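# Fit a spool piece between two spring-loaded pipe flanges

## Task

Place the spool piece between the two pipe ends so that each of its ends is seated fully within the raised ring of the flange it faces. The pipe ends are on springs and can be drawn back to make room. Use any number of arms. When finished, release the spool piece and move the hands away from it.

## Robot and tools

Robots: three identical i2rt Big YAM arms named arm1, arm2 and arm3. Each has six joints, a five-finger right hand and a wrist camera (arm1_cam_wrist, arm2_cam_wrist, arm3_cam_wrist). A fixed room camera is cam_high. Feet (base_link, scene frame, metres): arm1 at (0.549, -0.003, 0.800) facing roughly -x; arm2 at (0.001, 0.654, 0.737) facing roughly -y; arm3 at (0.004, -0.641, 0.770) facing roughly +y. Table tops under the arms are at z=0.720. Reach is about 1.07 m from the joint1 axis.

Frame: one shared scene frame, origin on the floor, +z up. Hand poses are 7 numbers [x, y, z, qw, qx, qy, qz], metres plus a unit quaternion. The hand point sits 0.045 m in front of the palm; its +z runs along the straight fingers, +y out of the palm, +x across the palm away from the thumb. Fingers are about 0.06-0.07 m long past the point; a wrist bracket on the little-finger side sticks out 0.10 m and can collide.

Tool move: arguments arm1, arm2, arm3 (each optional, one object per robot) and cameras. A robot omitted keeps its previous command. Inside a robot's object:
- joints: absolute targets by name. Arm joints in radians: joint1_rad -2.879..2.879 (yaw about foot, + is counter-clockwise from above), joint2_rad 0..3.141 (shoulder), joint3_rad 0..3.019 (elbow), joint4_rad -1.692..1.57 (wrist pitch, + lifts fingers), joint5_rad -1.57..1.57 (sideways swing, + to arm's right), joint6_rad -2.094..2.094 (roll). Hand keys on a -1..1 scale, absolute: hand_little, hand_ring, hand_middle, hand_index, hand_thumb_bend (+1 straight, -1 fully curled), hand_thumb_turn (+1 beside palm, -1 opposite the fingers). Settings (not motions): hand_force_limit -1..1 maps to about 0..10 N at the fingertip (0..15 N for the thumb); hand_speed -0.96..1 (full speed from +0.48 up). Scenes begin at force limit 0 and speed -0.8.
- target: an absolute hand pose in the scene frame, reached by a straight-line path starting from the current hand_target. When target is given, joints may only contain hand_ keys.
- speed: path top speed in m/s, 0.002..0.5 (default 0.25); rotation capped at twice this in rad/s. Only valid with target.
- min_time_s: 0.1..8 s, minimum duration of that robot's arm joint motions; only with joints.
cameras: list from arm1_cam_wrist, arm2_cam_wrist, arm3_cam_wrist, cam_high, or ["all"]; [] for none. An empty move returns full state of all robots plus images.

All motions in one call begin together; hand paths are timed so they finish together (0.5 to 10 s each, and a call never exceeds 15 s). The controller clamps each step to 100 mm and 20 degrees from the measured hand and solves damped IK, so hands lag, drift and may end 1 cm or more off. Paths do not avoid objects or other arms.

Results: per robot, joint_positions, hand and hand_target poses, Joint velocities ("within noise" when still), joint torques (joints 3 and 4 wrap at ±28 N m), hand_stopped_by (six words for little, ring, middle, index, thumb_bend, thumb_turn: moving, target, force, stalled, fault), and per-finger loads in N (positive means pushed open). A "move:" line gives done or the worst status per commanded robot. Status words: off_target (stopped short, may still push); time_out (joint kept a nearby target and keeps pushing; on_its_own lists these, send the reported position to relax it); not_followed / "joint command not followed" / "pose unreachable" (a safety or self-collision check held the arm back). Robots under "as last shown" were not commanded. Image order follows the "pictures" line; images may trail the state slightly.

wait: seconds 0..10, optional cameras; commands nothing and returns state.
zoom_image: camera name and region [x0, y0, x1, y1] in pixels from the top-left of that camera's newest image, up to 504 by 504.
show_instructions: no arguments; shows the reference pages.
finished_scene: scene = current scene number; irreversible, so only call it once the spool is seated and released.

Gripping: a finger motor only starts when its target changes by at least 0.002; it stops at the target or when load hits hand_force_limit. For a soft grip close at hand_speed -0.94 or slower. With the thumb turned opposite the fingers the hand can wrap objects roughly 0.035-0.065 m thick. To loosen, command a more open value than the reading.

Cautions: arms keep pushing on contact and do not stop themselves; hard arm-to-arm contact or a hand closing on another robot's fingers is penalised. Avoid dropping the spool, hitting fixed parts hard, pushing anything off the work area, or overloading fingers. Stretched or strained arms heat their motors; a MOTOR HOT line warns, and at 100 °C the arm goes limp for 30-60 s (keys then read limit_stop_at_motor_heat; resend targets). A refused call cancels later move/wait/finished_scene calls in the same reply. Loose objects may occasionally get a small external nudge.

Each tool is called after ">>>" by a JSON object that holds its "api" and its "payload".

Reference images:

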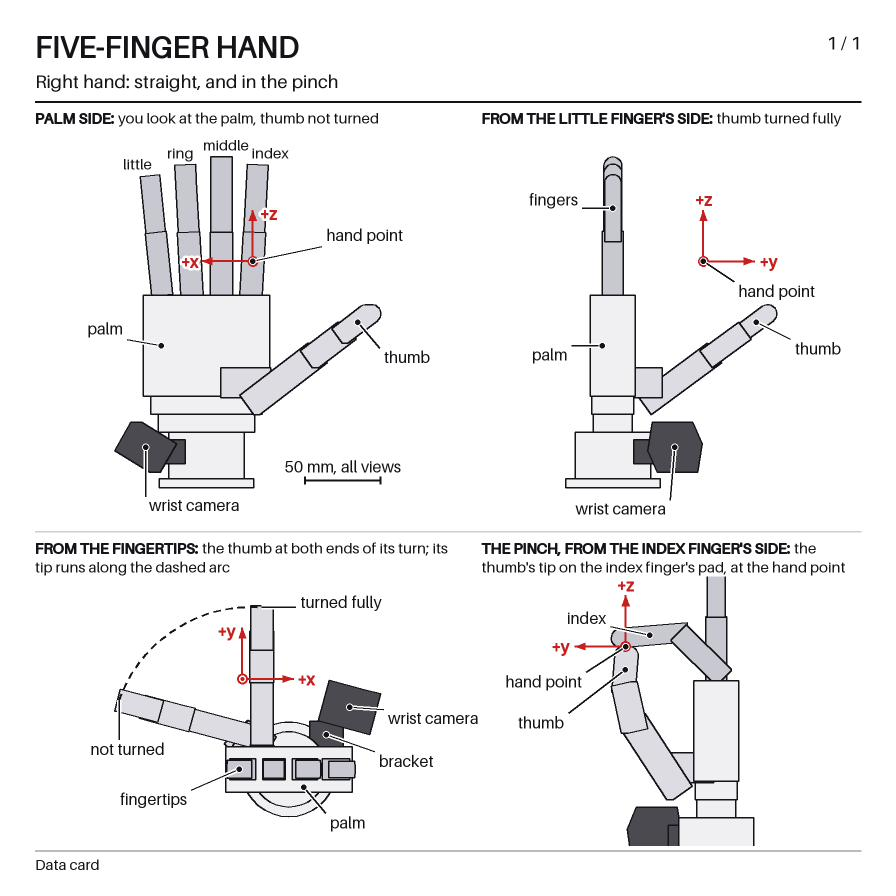

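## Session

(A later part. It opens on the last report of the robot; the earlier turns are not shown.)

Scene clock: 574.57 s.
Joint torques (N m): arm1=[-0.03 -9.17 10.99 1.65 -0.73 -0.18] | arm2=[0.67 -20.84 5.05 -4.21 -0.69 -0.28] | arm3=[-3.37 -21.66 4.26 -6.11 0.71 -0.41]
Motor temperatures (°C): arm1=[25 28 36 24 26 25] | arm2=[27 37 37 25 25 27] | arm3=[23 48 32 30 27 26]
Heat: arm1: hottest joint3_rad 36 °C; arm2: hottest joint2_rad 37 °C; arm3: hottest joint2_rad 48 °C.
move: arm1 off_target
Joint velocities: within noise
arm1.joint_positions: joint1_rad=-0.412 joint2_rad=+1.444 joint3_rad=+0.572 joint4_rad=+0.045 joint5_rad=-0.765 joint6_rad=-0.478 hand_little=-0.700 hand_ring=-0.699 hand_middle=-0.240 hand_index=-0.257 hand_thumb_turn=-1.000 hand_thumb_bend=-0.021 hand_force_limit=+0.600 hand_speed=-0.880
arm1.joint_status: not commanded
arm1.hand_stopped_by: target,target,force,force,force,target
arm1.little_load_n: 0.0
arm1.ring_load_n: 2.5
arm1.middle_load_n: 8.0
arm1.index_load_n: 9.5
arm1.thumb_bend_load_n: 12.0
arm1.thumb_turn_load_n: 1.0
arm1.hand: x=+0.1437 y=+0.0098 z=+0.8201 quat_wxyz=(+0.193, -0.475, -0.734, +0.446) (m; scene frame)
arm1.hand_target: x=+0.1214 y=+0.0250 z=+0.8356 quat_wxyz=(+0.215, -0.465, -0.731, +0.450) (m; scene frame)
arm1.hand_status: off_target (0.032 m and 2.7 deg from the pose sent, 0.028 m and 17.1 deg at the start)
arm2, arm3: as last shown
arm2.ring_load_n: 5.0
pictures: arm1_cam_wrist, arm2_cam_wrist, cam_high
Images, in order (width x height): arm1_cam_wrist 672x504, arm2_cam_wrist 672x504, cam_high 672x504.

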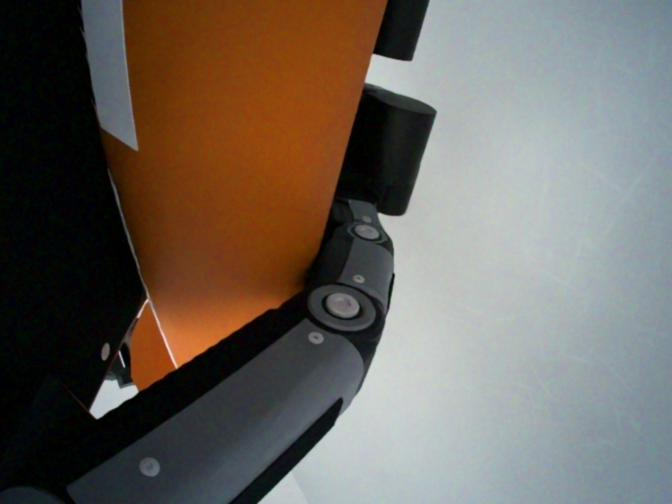

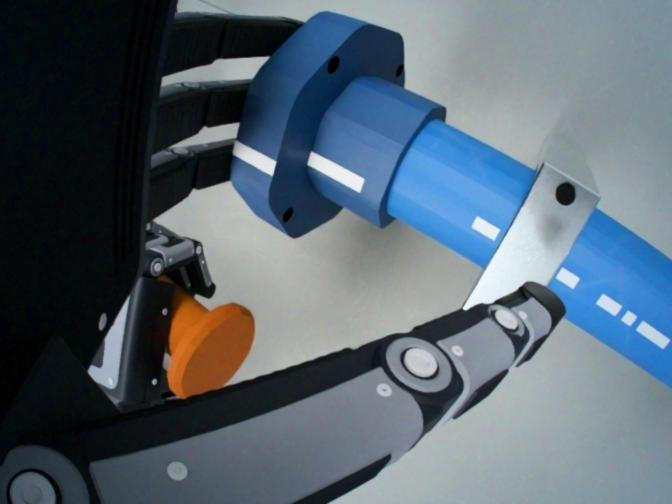

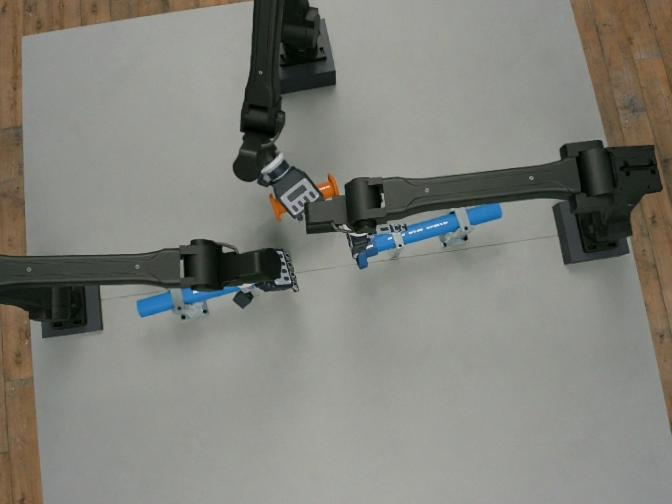

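>>> {"api": "move", "payload": {"arm1": {"target": [0.12, 0.04, 0.798, 0.2343, -0.4968, -0.7104, 0.4401], "speed": 0.12}, "cameras": ["cam_high", "arm1_cam_wrist", "arm2_cam_wrist"]}}

>>> {"api": "zoom_image", "payload": {"camera": "cam_high", "region": [255, 160, 395, 300]}}

>>> {"api": "zoom_image", "payload": {"camera": "arm2_cam_wrist", "region": [100, 150, 350, 450]}}

Scene clock: 605.80 s.
Joint torques (N m): arm1=[-0.03 -9.93 6.3 2.84 -0.47 0.08] | arm2=[0.62 -20.78 5.05 -4.21 -0.69 -0.27] | arm3=[-3.31 -21.48 4.26 -6.06 0.72 -0.4]
Motor temperatures (°C): arm1=[24 27 36 24 27 25] | arm2=[27 38 37 25 25 27] | arm3=[23 49 32 30 27 26]
Heat: arm1: hottest joint3_rad 36 °C; arm2: hottest joint2_rad 38 °C; arm3: hottest joint2_rad 49 °C.
move: arm1 done
Joint velocities: within noise
arm1.joint_positions: joint1_rad=-0.437 joint2_rad=+1.544 joint3_rad=+0.572 joint4_rad=+0.208 joint5_rad=-0.726 joint6_rad=-0.443 hand_little=-0.700 hand_ring=-0.699 hand_middle=-0.240 hand_index=-0.257 hand_thumb_turn=-1.000 hand_thumb_bend=-0.021 hand_force_limit=+0.600 hand_speed=-0.880
arm1.joint_status: not commanded
arm1.hand_stopped_by: target,target,force,force,force,target
arm1.little_load_n: 0.0
arm1.ring_load_n: 2.5
arm1.middle_load_n: 8.0
arm1.index_load_n: 9.5
arm1.thumb_bend_load_n: 11.5
arm1.thumb_turn_load_n: 1.0
arm1.hand: x=+0.1242 y=+0.0323 z=+0.7974 quat_wxyz=(+0.227, -0.491, -0.718, +0.438) (m; scene frame)
arm1.hand_target: x=+0.1201 y=+0.0399 z=+0.7981 quat_wxyz=(+0.234, -0.497, -0.711, +0.440) (m; scene frame)
arm1.hand_status: done (0.009 m and 1.5 deg from the pose sent, 0.044 m and 6.0 deg at the start)
arm2, arm3: as last shown
arm3.ring_load_n: 1.0
pictures: arm1_cam_wrist, arm2_cam_wrist, cam_high
Images, in order (width x height): arm1_cam_wrist 672x504, arm2_cam_wrist 672x504, cam_high 672x504.

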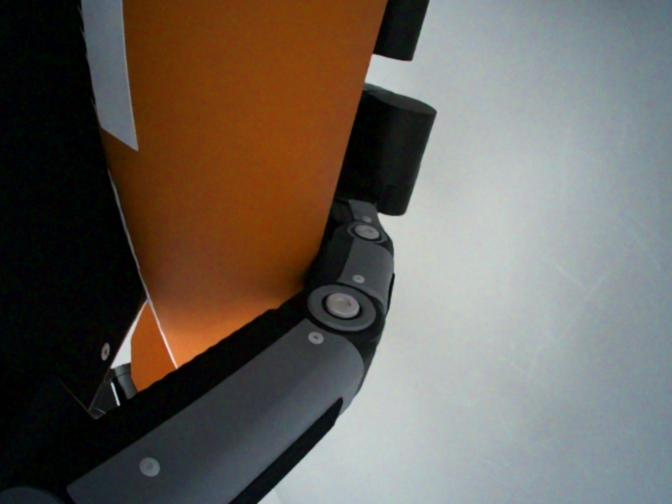

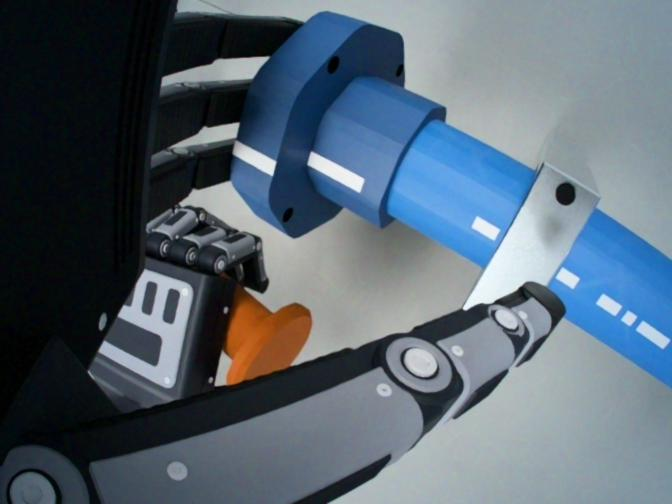

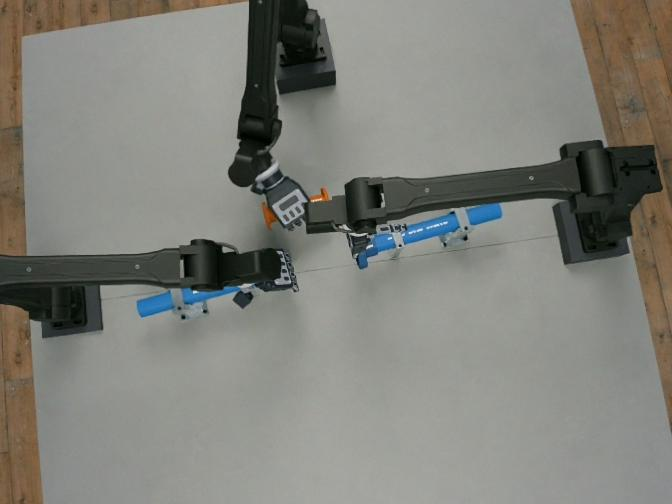

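Scaled by 3.600.

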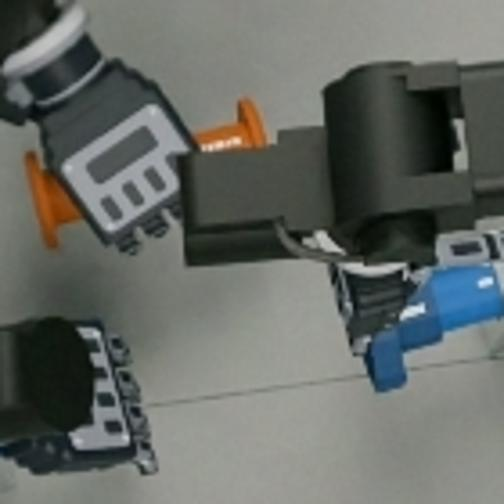

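Scaled by 1.680 from the camera's 672x504 image, which has a finer 960x720 frame.

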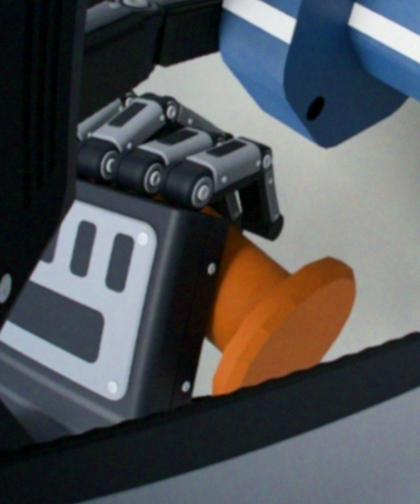

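>>> {"api": "move", "payload": {"arm1": {"joints": {"hand_little": -0.12, "hand_ring": -0.14, "hand_middle": -0.16, "hand_index": -0.16, "hand_thumb_bend": 0.03, "hand_speed": -0.8}}, "cameras": ["cam_high", "arm1_cam_wrist", "arm2_cam_wrist"]}}

>>> {"api": "zoom_image", "payload": {"camera": "cam_high", "region": [255, 160, 395, 300]}}

>>> {"api": "zoom_image", "payload": {"camera": "arm2_cam_wrist", "region": [100, 150, 350, 450]}}

Scene clock: 693.60 s.
Joint torques (N m): arm1=[0.03 -10.17 6.32 2.89 -0.49 0.05] | arm2=[0.62 -20.84 5.05 -4.22 -0.69 -0.27] | arm3=[-3.31 -21.77 4.23 -6.09 0.71 -0.42]
Motor temperatures (°C): arm1=[24 27 32 24 27 25] | arm2=[27 38 37 25 25 27] | arm3=[23 50 32 31 27 26]
Heat: arm1: hottest joint3_rad 32 °C; arm2: hottest joint2_rad 38 °C; arm3: hottest joint2_rad 50 °C.
move: arm1 done
Joint velocities: within noise
arm1.joint_positions: joint1_rad=-0.437 joint2_rad=+1.544 joint3_rad=+0.572 joint4_rad=+0.208 joint5_rad=-0.725 joint6_rad=-0.440 hand_little=-0.120 hand_ring=-0.140 hand_middle=-0.160 hand_index=-0.160 hand_thumb_turn=-1.000 hand_thumb_bend=+0.031 hand_force_limit=+0.600 hand_speed=-0.800
arm1.joint_status: all done
arm1.hand_stopped_by: target,target,target,target,target,target
arm1.little_load_n: 0.5
arm1.ring_load_n: 0.0
arm1.middle_load_n: 0.0
arm1.index_load_n: 0.0
arm1.thumb_bend_load_n: 2.0
arm1.thumb_turn_load_n: 0.5
arm1.hand: x=+0.1242 y=+0.0323 z=+0.7974 quat_wxyz=(+0.226, -0.492, -0.718, +0.438) (m; scene frame)
arm1.hand_target: x=+0.1201 y=+0.0400 z=+0.7981 quat_wxyz=(+0.234, -0.497, -0.711, +0.440) (m; scene frame)
arm1.hand_status: not commanded
arm2, arm3: as last shown
arm3.ring_load_n: 0.5
pictures: arm1_cam_wrist, arm2_cam_wrist, cam_high
Images, in order (width x height): arm1_cam_wrist 672x504, arm2_cam_wrist 672x504, cam_high 672x504.

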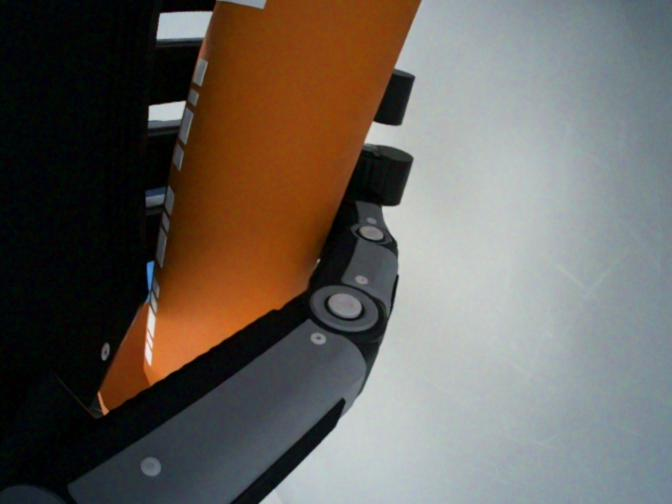

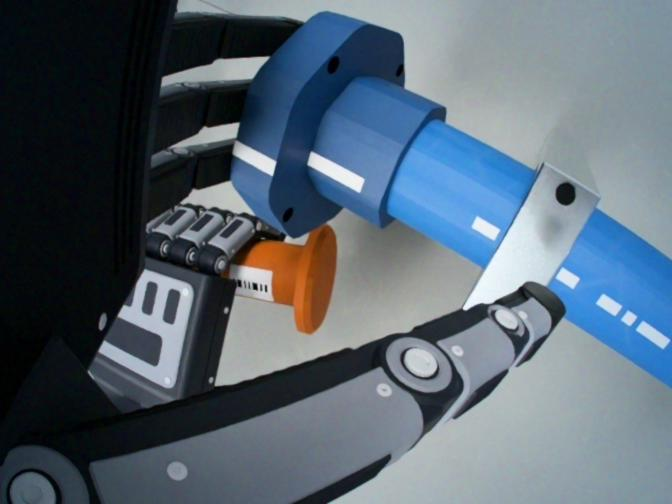

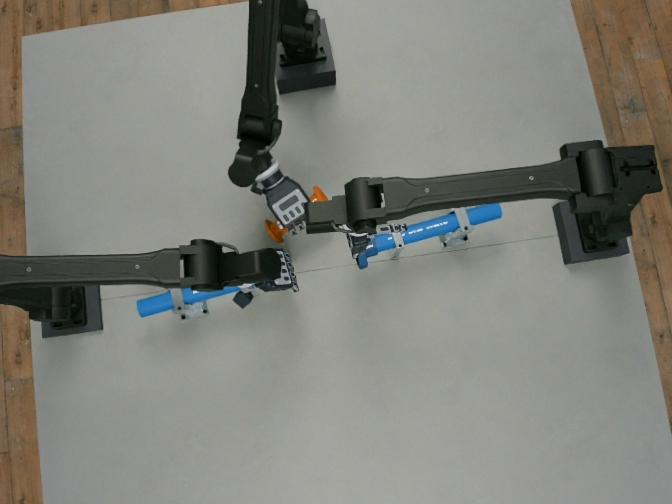

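Scaled by 3.600.

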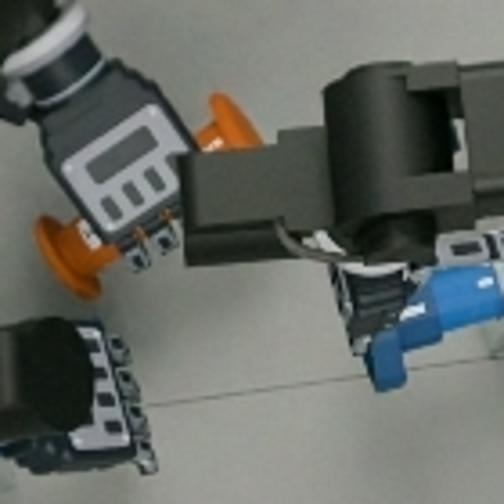

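Scaled by 1.680 from the camera's 672x504 image, which has a finer 960x720 frame.

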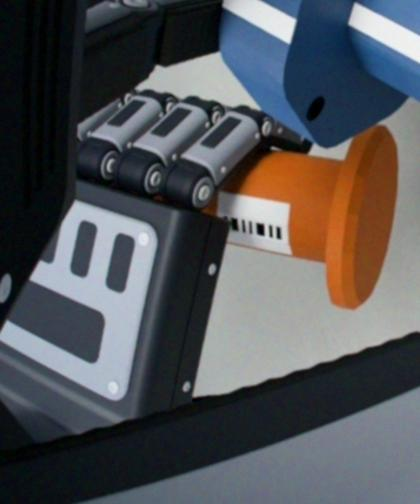

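>>> {"api": "move", "payload": {"arm1": {"target": [0.10, 0.027, 0.823, 0.3266, -0.5299, -0.6888, 0.3716], "speed": 0.15, "joints": {"hand_thumb_bend": -0.3, "hand_speed": -0.9, "hand_force_limit": 0.6}}, "cameras": ["cam_high", "arm1_cam_wrist", "arm2_cam_wrist"]}}

>>> {"api": "zoom_image", "payload": {"camera": "cam_high", "region": [255, 160, 395, 300]}}

Scene clock: 699.13 s.
Joint torques (N m): arm1=[2.49 -12.63 6.31 3.26 -0.18 0.02] | arm2=[0.67 -20.84 5.07 -4.21 -0.69 -0.28] | arm3=[-3.37 -21.71 4.21 -6.09 0.72 -0.41]
Motor temperatures (°C): arm1=[24 27 32 25 27 25] | arm2=[27 38 37 25 25 27] | arm3=[23 50 32 31 27 26]
Heat: arm1: hottest joint3_rad 32 °C; arm2: hottest joint2_rad 38 °C; arm3: hottest joint2_rad 50 °C.
move: arm1 off_target
Joint velocities: within noise
arm1.joint_positions: joint1_rad=-0.309 joint2_rad=+1.455 joint3_rad=+0.523 joint4_rad=+0.288 joint5_rad=-0.378 joint6_rad=-0.315 hand_little=-0.120 hand_ring=-0.140 hand_middle=-0.160 hand_index=-0.160 hand_thumb_turn=-1.000 hand_thumb_bend=-0.061 hand_force_limit=+0.600 hand_speed=-0.900
arm1.joint_status: hand_thumb_bend off_target (ended at -0.061, target -0.300); the others done
arm1.hand_stopped_by: target,target,target,target,force,target
arm1.little_load_n: 0.5
arm1.ring_load_n: 0.0
arm1.middle_load_n: 0.5
arm1.index_load_n: 1.0
arm1.thumb_bend_load_n: 11.0
arm1.thumb_turn_load_n: 0.5
arm1.hand: x=+0.1087 y=+0.0324 z=+0.8058 quat_wxyz=(+0.308, -0.544, -0.694, +0.358) (m; scene frame)
arm1.hand_target: x=+0.1001 y=+0.0271 z=+0.8229 quat_wxyz=(+0.326, -0.530, -0.689, +0.372) (m; scene frame)
arm1.hand_status: off_target (0.020 m and 3.1 deg from the pose sent, 0.036 m and 14.8 deg at the start)
arm2.joint_positions: joint1_rad=-0.074 joint2_rad=+1.464 joint3_rad=+1.196 joint4_rad=-0.765 joint5_rad=-0.096 joint6_rad=-0.172 hand_little=+0.600 hand_ring=+0.601 hand_middle=+0.601 hand_index=+0.601 hand_thumb_turn=-1.000 hand_thumb_bend=+1.000 hand_force_limit=+0.600 hand_speed=+0.200
arm2.joint_status: not commanded
arm2.hand_stopped_by: target,target,target,target,target,target
arm2.little_load_n: 0.0
arm2.ring_load_n: 5.0
arm2.middle_load_n: 7.0
arm2.index_load_n: 12.0
arm2.thumb_bend_load_n: 0.0
arm2.thumb_turn_load_n: 0.0
arm2.hand: x=+0.0060 y=+0.1555 z=+0.8901 quat_wxyz=(-0.016, +0.063, -0.960, +0.271) (m; scene frame)
arm2.hand_target: x=+0.0027 y=+0.2053 z=+0.9238 quat_wxyz=(-0.018, +0.067, -0.963, +0.259) (m; scene frame)
arm2.hand_status: not commanded
arm3.joint_positions: joint1_rad=-0.044 joint2_rad=+1.904 joint3_rad=+1.792 joint4_rad=-1.444 joint5_rad=+0.003 joint6_rad=-0.181 hand_little=-0.990 hand_ring=+1.000 hand_middle=+1.000 hand_index=+1.000 hand_thumb_turn=-1.000 hand_thumb_bend=+1.000 hand_force_limit=+0.600 hand_speed=+0.200
arm3.joint_status: not commanded
arm3.hand_stopped_by: target,target,target,target,target,target
arm3.little_load_n: 0.0
arm3.ring_load_n: 0.5
arm3.middle_load_n: 2.5
arm3.index_load_n: 1.5
arm3.thumb_bend_load_n: 0.0
arm3.thumb_turn_load_n: 0.0
arm3.hand: x=+0.0080 y=-0.1115 z=+0.9246 quat_wxyz=(-0.007, +0.998, +0.069, +0.003) (m; scene frame)
arm3.hand_target: x=+0.0277 y=-0.1787 z=+0.9641 quat_wxyz=(+0.060, +0.996, +0.070, +0.002) (m; scene frame)
arm3.hand_status: not commanded
pictures: arm1_cam_wrist, arm2_cam_wrist, cam_high
Images, in order (width x height): arm1_cam_wrist 672x504, arm2_cam_wrist 672x504, cam_high 672x504.

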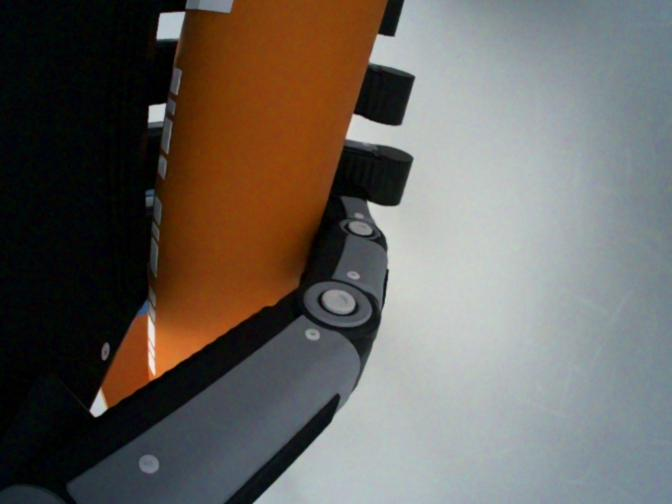

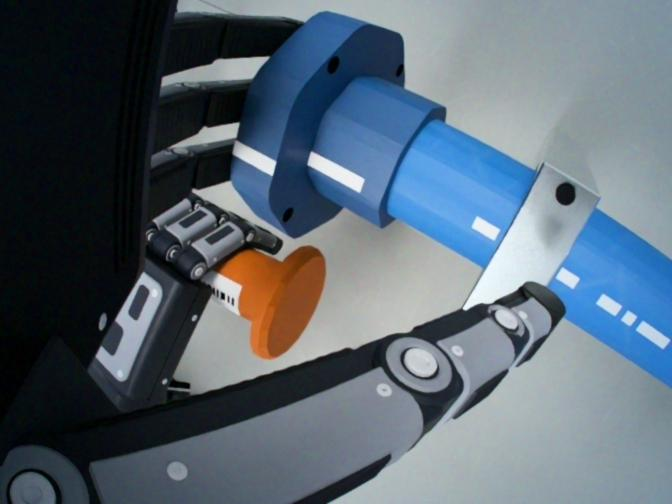

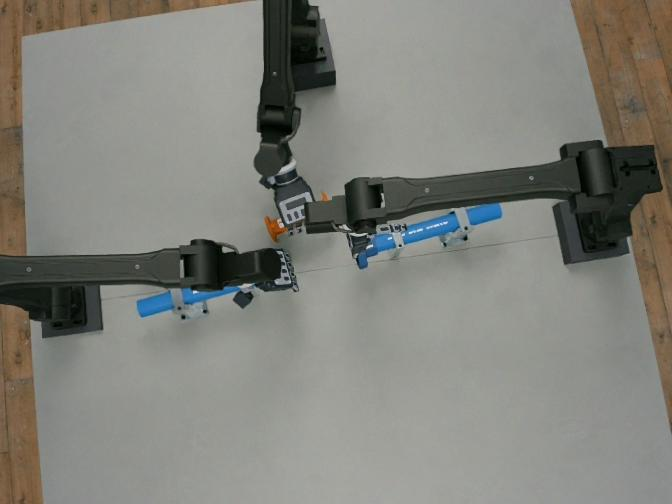

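Scaled by 3.600.

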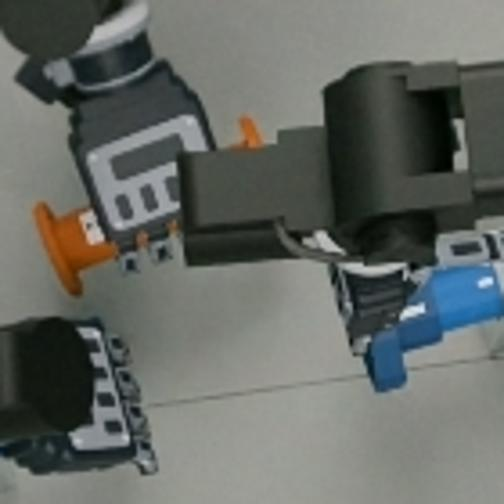

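>>> {"api": "zoom_image", "payload": {"camera": "cam_high", "region": [255, 205, 305, 255]}}

>>> {"api": "zoom_image", "payload": {"camera": "arm2_cam_wrist", "region": [140, 150, 340, 390]}}

Scaled by 10.080.

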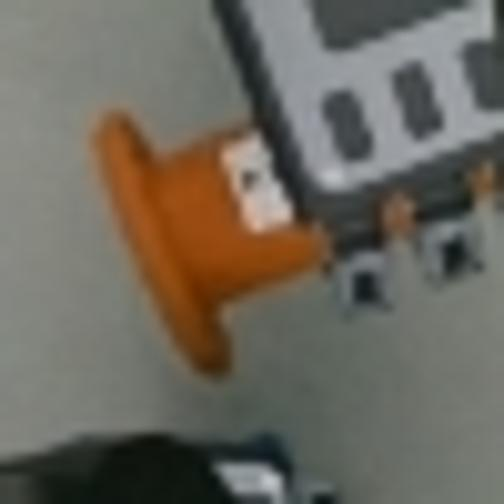

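Scaled by 2.100 from the camera's 672x504 image, which has a finer 960x720 frame.

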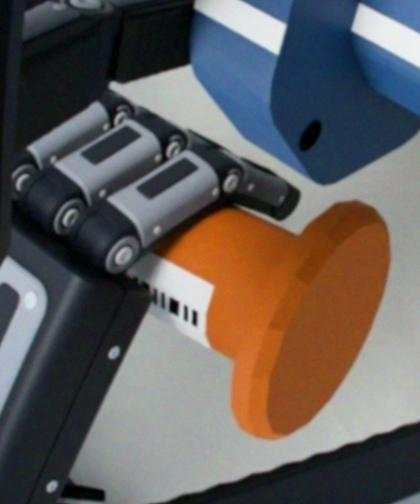

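>>> {"api": "move", "payload": {"arm1": {"target": [0.095, 0.002, 0.795, 0.3396, -0.5766, -0.6468, 0.3660], "speed": 0.15, "joints": {"hand_little": -0.16, "hand_ring": -0.17, "hand_middle": -0.19, "hand_index": -0.19}}, "cameras": ["cam_high", "arm1_cam_wrist", "arm2_cam_wrist"]}}

>>> {"api": "zoom_image", "payload": {"camera": "cam_high", "region": [265, 180, 385, 300]}}

>>> {"api": "zoom_image", "payload": {"camera": "arm2_cam_wrist", "region": [140, 100, 380, 340]}}

Scene clock: 719.13 s.
Joint torques (N m): arm1=[2.2 -9.35 5.85 3.51 -0.05 0.02] | arm2=[0.62 -20.78 5.07 -4.21 -0.69 -0.27] | arm3=[-3.25 -21.6 4.27 -6.09 0.73 -0.4]
Motor temperatures (°C): arm1=[24 27 32 25 27 25] | arm2=[27 39 37 25 25 27] | arm3=[23 50 31 31 27 26]
Heat: arm1: hottest joint3_rad 32 °C; arm2: hottest joint2_rad 39 °C; arm3: hottest joint2_rad 50 °C.
move: arm1 done
Joint velocities: within noise
arm1.joint_positions: joint1_rad=-0.205 joint2_rad=+1.506 joint3_rad=+0.470 joint4_rad=+0.469 joint5_rad=-0.209 joint6_rad=-0.155 hand_little=-0.160 hand_ring=-0.170 hand_middle=-0.190 hand_index=-0.190 hand_thumb_turn=-1.000 hand_thumb_bend=-0.060 hand_force_limit=+0.600 hand_speed=-0.900
arm1.joint_status: all done
arm1.hand_stopped_by: target,target,target,target,force,target
arm1.little_load_n: 0.5
arm1.ring_load_n: 0.0
arm1.middle_load_n: 0.5
arm1.index_load_n: 1.0
arm1.thumb_bend_load_n: 11.5
arm1.thumb_turn_load_n: 1.0
arm1.hand: x=+0.1000 y=+0.0087 z=+0.7925 quat_wxyz=(+0.335, -0.582, -0.649, +0.357) (m; scene frame)
arm1.hand_target: x=+0.0952 y=+0.0019 z=+0.7951 quat_wxyz=(+0.339, -0.577, -0.647, +0.366) (m; scene frame)
arm1.hand_status: done (0.009 m and 1.4 deg from the pose sent, 0.035 m and 7.6 deg at the start)
arm2, arm3: as last shown
arm2.index_load_n: 11.5
arm3.little_load_n: 0.5
arm3.ring_load_n: 1.0
pictures: arm1_cam_wrist, arm2_cam_wrist, cam_high
Images, in order (width x height): arm1_cam_wrist 672x504, arm2_cam_wrist 672x504, cam_high 672x504.

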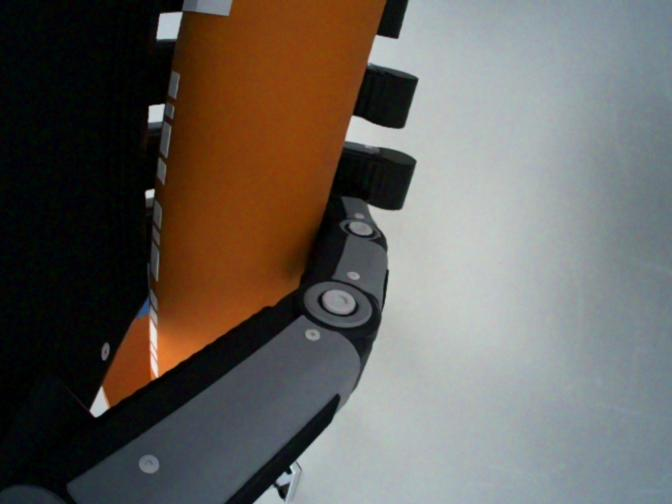

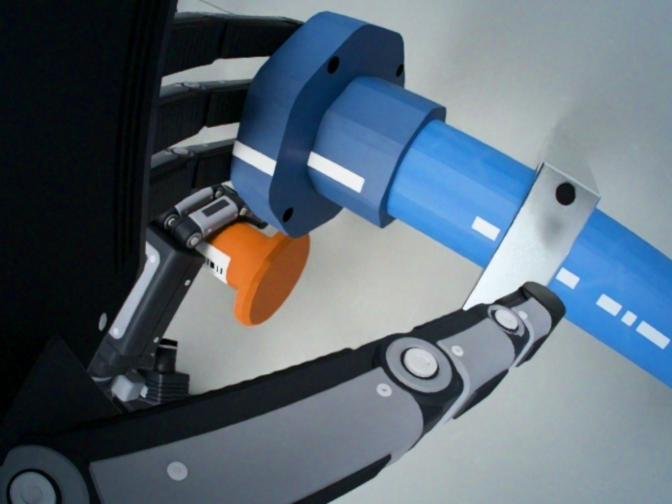

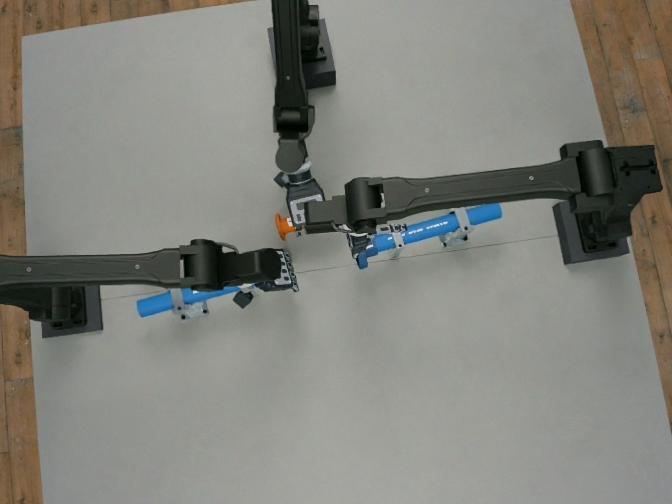

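Scaled by 4.200.

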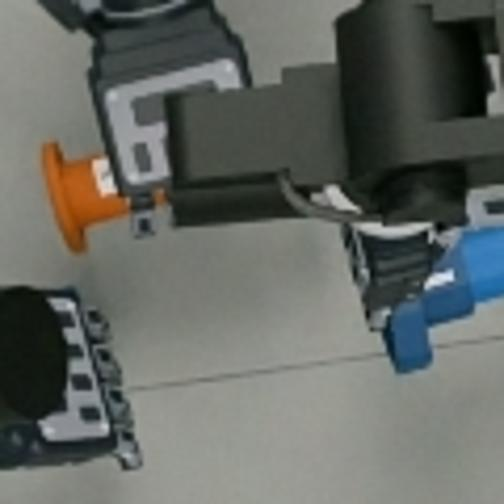

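Scaled by 2.100 from the camera's 672x504 image, which has a finer 960x720 frame.

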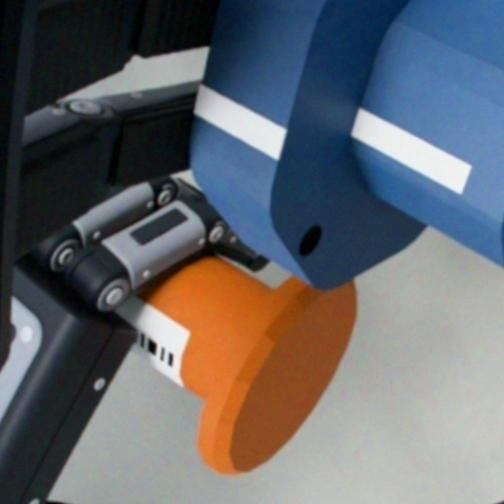

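>>> {"api": "move", "payload": {"arm1": {"target": [0.055, -0.004, 0.798, 0.3396, -0.5766, -0.6468, 0.3660], "speed": 0.1}, "cameras": ["cam_high", "arm1_cam_wrist", "arm2_cam_wrist"]}}

>>> {"api": "zoom_image", "payload": {"camera": "cam_high", "region": [265, 180, 385, 300]}}

>>> {"api": "zoom_image", "payload": {"camera": "arm2_cam_wrist", "region": [140, 100, 380, 340]}}

Scene clock: 738.97 s.
Joint torques (N m): arm1=[2.37 -10.4 9.7 2.44 -0.03 0.03] | arm2=[0.62 -20.78 5.05 -4.21 -0.69 -0.28] | arm3=[-3.55 -21.48 4.16 -6.12 0.71 -0.41]
Motor temperatures (°C): arm1=[24 27 32 25 26 25] | arm2=[27 39 37 25 25 27] | arm3=[23 50 31 31 27 26]
Heat: arm1: hottest joint3_rad 32 °C; arm2: hottest joint2_rad 39 °C; arm3: hottest joint2_rad 50 °C.
move: arm1 off_target
Joint velocities: within noise
arm1.joint_positions: joint1_rad=-0.174 joint2_rad=+1.572 joint3_rad=+0.527 joint4_rad=+0.463 joint5_rad=-0.181 joint6_rad=-0.137 hand_little=-0.160 hand_ring=-0.170 hand_middle=-0.190 hand_index=-0.190 hand_thumb_turn=-1.000 hand_thumb_bend=-0.060 hand_force_limit=+0.600 hand_speed=-0.900
arm1.joint_status: not commanded
arm1.hand_stopped_by: target,target,target,target,force,target
arm1.little_load_n: 0.5
arm1.ring_load_n: 0.0
arm1.middle_load_n: 0.5
arm1.index_load_n: 1.0
arm1.thumb_bend_load_n: 11.5
arm1.thumb_turn_load_n: 1.0
arm1.hand: x=+0.0804 y=+0.0013 z=+0.7834 quat_wxyz=(+0.328, -0.587, -0.652, +0.351) (m; scene frame)
arm1.hand_target: x=+0.0564 y=-0.0042 z=+0.7990 quat_wxyz=(+0.339, -0.576, -0.647, +0.366) (m; scene frame)
arm1.hand_status: off_target (0.030 m and 2.5 deg from the pose sent, 0.047 m and 1.4 deg at the start)
arm2, arm3: as last shown
arm2.ring_load_n: 5.5
arm3.little_load_n: 0.0
arm3.ring_load_n: 0.5
arm3.middle_load_n: 3.0
pictures: arm1_cam_wrist, arm2_cam_wrist, cam_high
Images, in order (width x height): arm1_cam_wrist 672x504, arm2_cam_wrist 672x504, cam_high 672x504.

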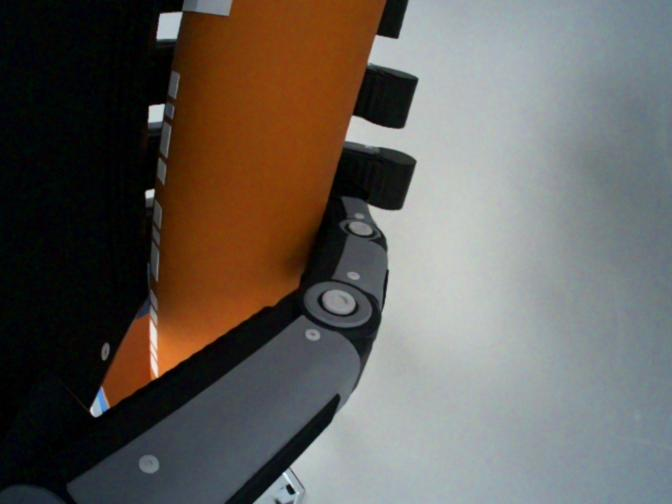

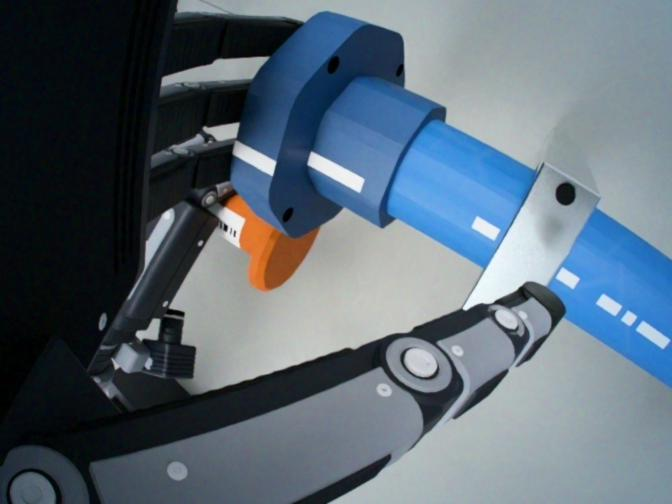

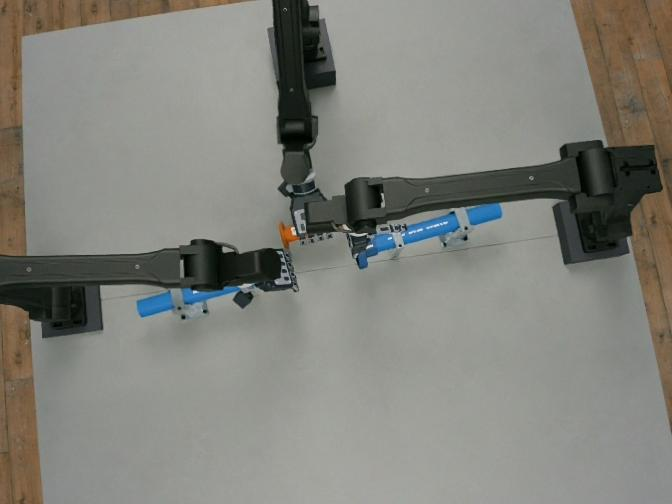

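Scaled by 4.200.

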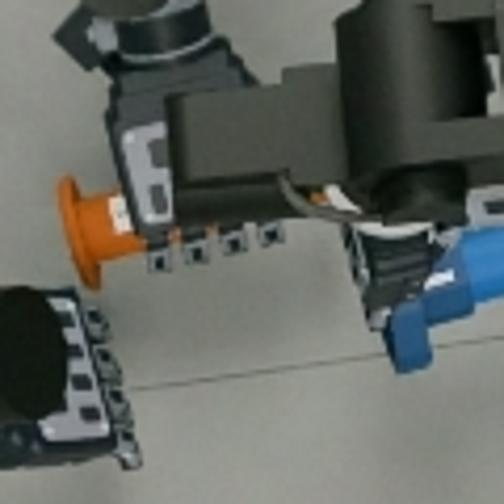

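Scaled by 2.100 from the camera's 672x504 image, which has a finer 960x720 frame.

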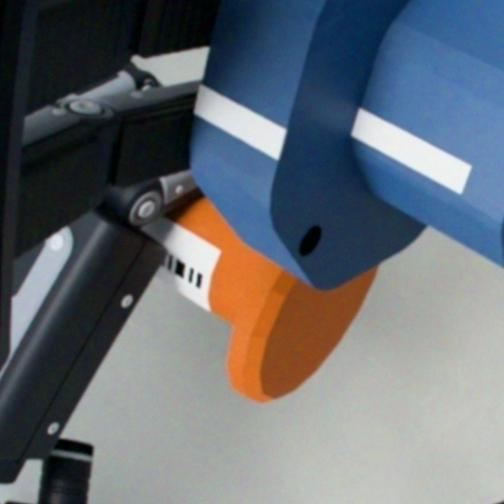

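>>> {"api": "zoom_image", "payload": {"camera": "cam_high", "region": [272, 214, 312, 254]}}

>>> {"api": "zoom_image", "payload": {"camera": "cam_high", "region": [330, 210, 380, 280]}}

>>> {"api": "zoom_image", "payload": {"camera": "arm1_cam_wrist", "region": [80, 250, 230, 450]}}

Scaled by 12.600.

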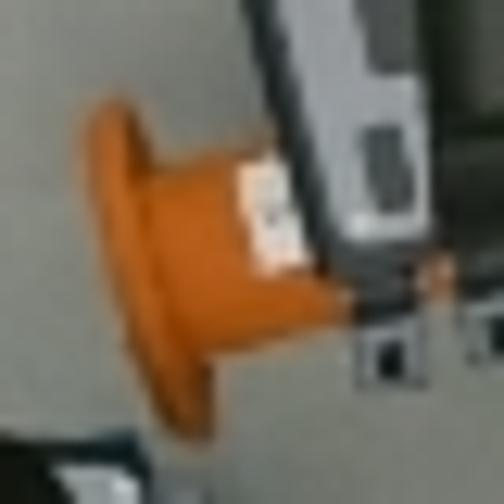

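Scaled by 7.200.

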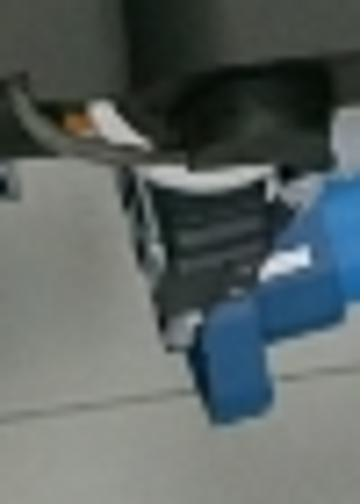

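Scaled by 2.520 from the camera's 672x504 image, which has a finer 960x720 frame.

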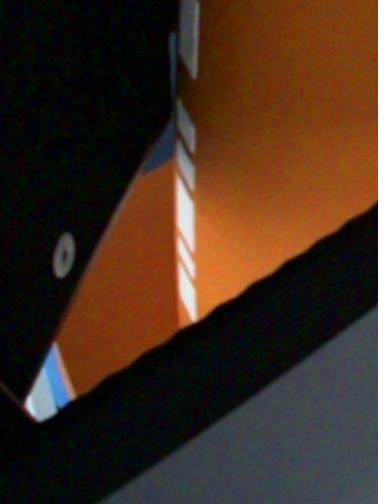

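>>> {"api": "move", "payload": {"arm1": {"target": [0.022, -0.009, 0.806, 0.3396, -0.5766, -0.6468, 0.3660], "speed": 0.08}, "cameras": ["cam_high", "arm1_cam_wrist", "arm2_cam_wrist"]}}

>>> {"api": "zoom_image", "payload": {"camera": "cam_high", "region": [265, 200, 345, 280]}}

>>> {"api": "zoom_image", "payload": {"camera": "arm2_cam_wrist", "region": [140, 100, 380, 340]}}

Scene clock: 755.93 s.
Joint torques (N m): arm1=[2.37 -11.4 10.37 2.33 -0.02 0.03] | arm2=[0.62 -20.78 5.07 -4.21 -0.69 -0.28] | arm3=[-3.55 -21.66 4.21 -6.13 0.73 -0.41]
Motor temperatures (°C): arm1=[24 27 33 25 26 25] | arm2=[27 39 36 25 25 27] | arm3=[23 50 31 31 27 26]
Heat: arm1: hottest joint3_rad 33 °C; arm2: hottest joint2_rad 39 °C; arm3: hottest joint2_rad 50 °C.
move: arm1 off_target
Joint velocities: within noise
arm1.joint_positions: joint1_rad=-0.152 joint2_rad=+1.613 joint3_rad=+0.616 joint4_rad=+0.415 joint5_rad=-0.162 joint6_rad=-0.126 hand_little=-0.160 hand_ring=-0.170 hand_middle=-0.190 hand_index=-0.190 hand_thumb_turn=-1.000 hand_thumb_bend=-0.060 hand_force_limit=+0.600 hand_speed=-0.900
arm1.joint_status: not commanded
arm1.hand_stopped_by: target,target,target,target,force,target
arm1.little_load_n: 0.5
arm1.ring_load_n: 0.0
arm1.middle_load_n: 0.5
arm1.index_load_n: 1.5
arm1.thumb_bend_load_n: 11.5
arm1.thumb_turn_load_n: 1.0
arm1.hand: x=+0.0488 y=-0.0025 z=+0.7900 quat_wxyz=(+0.328, -0.587, -0.652, +0.351) (m; scene frame)
arm1.hand_target: x=+0.0237 y=-0.0091 z=+0.8070 quat_wxyz=(+0.339, -0.577, -0.647, +0.366) (m; scene frame)
arm1.hand_status: off_target (0.032 m and 2.6 deg from the pose sent, 0.064 m and 2.5 deg at the start)
arm2, arm3: as last shown
arm2.ring_load_n: 5.0
arm2.middle_load_n: 7.5
arm3.middle_load_n: 2.5
pictures: arm1_cam_wrist, arm2_cam_wrist, cam_high
Images, in order (width x height): arm1_cam_wrist 672x504, arm2_cam_wrist 672x504, cam_high 672x504.

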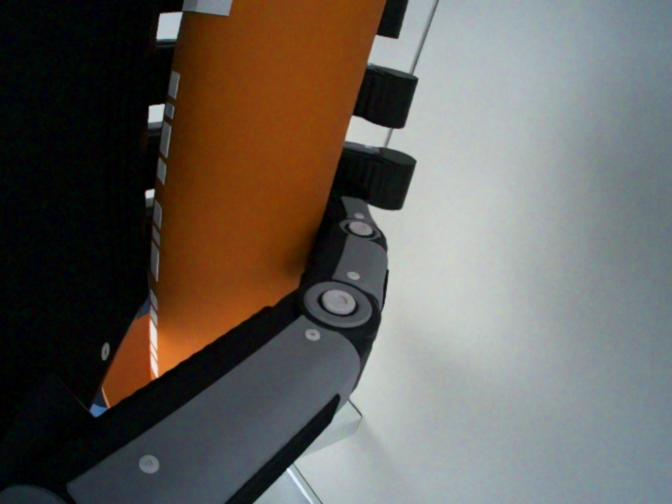

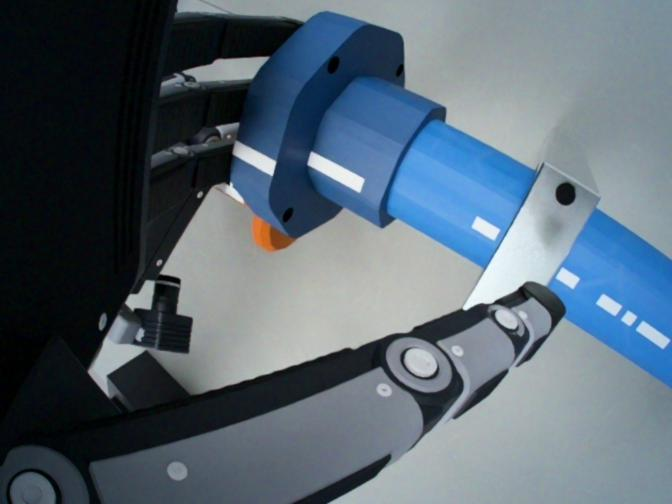

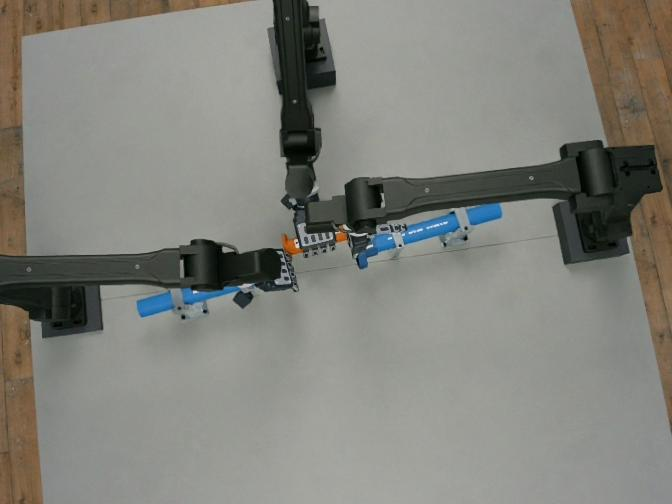

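Scaled by 6.300.

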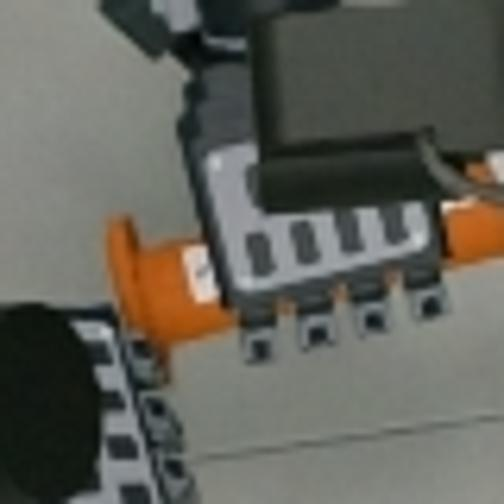

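Scaled by 2.100 from the camera's 672x504 image, which has a finer 960x720 frame.

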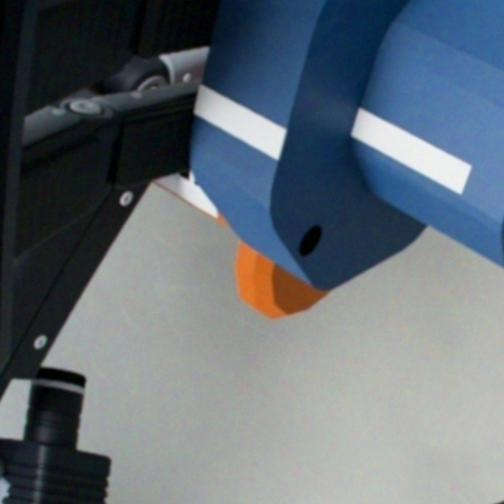

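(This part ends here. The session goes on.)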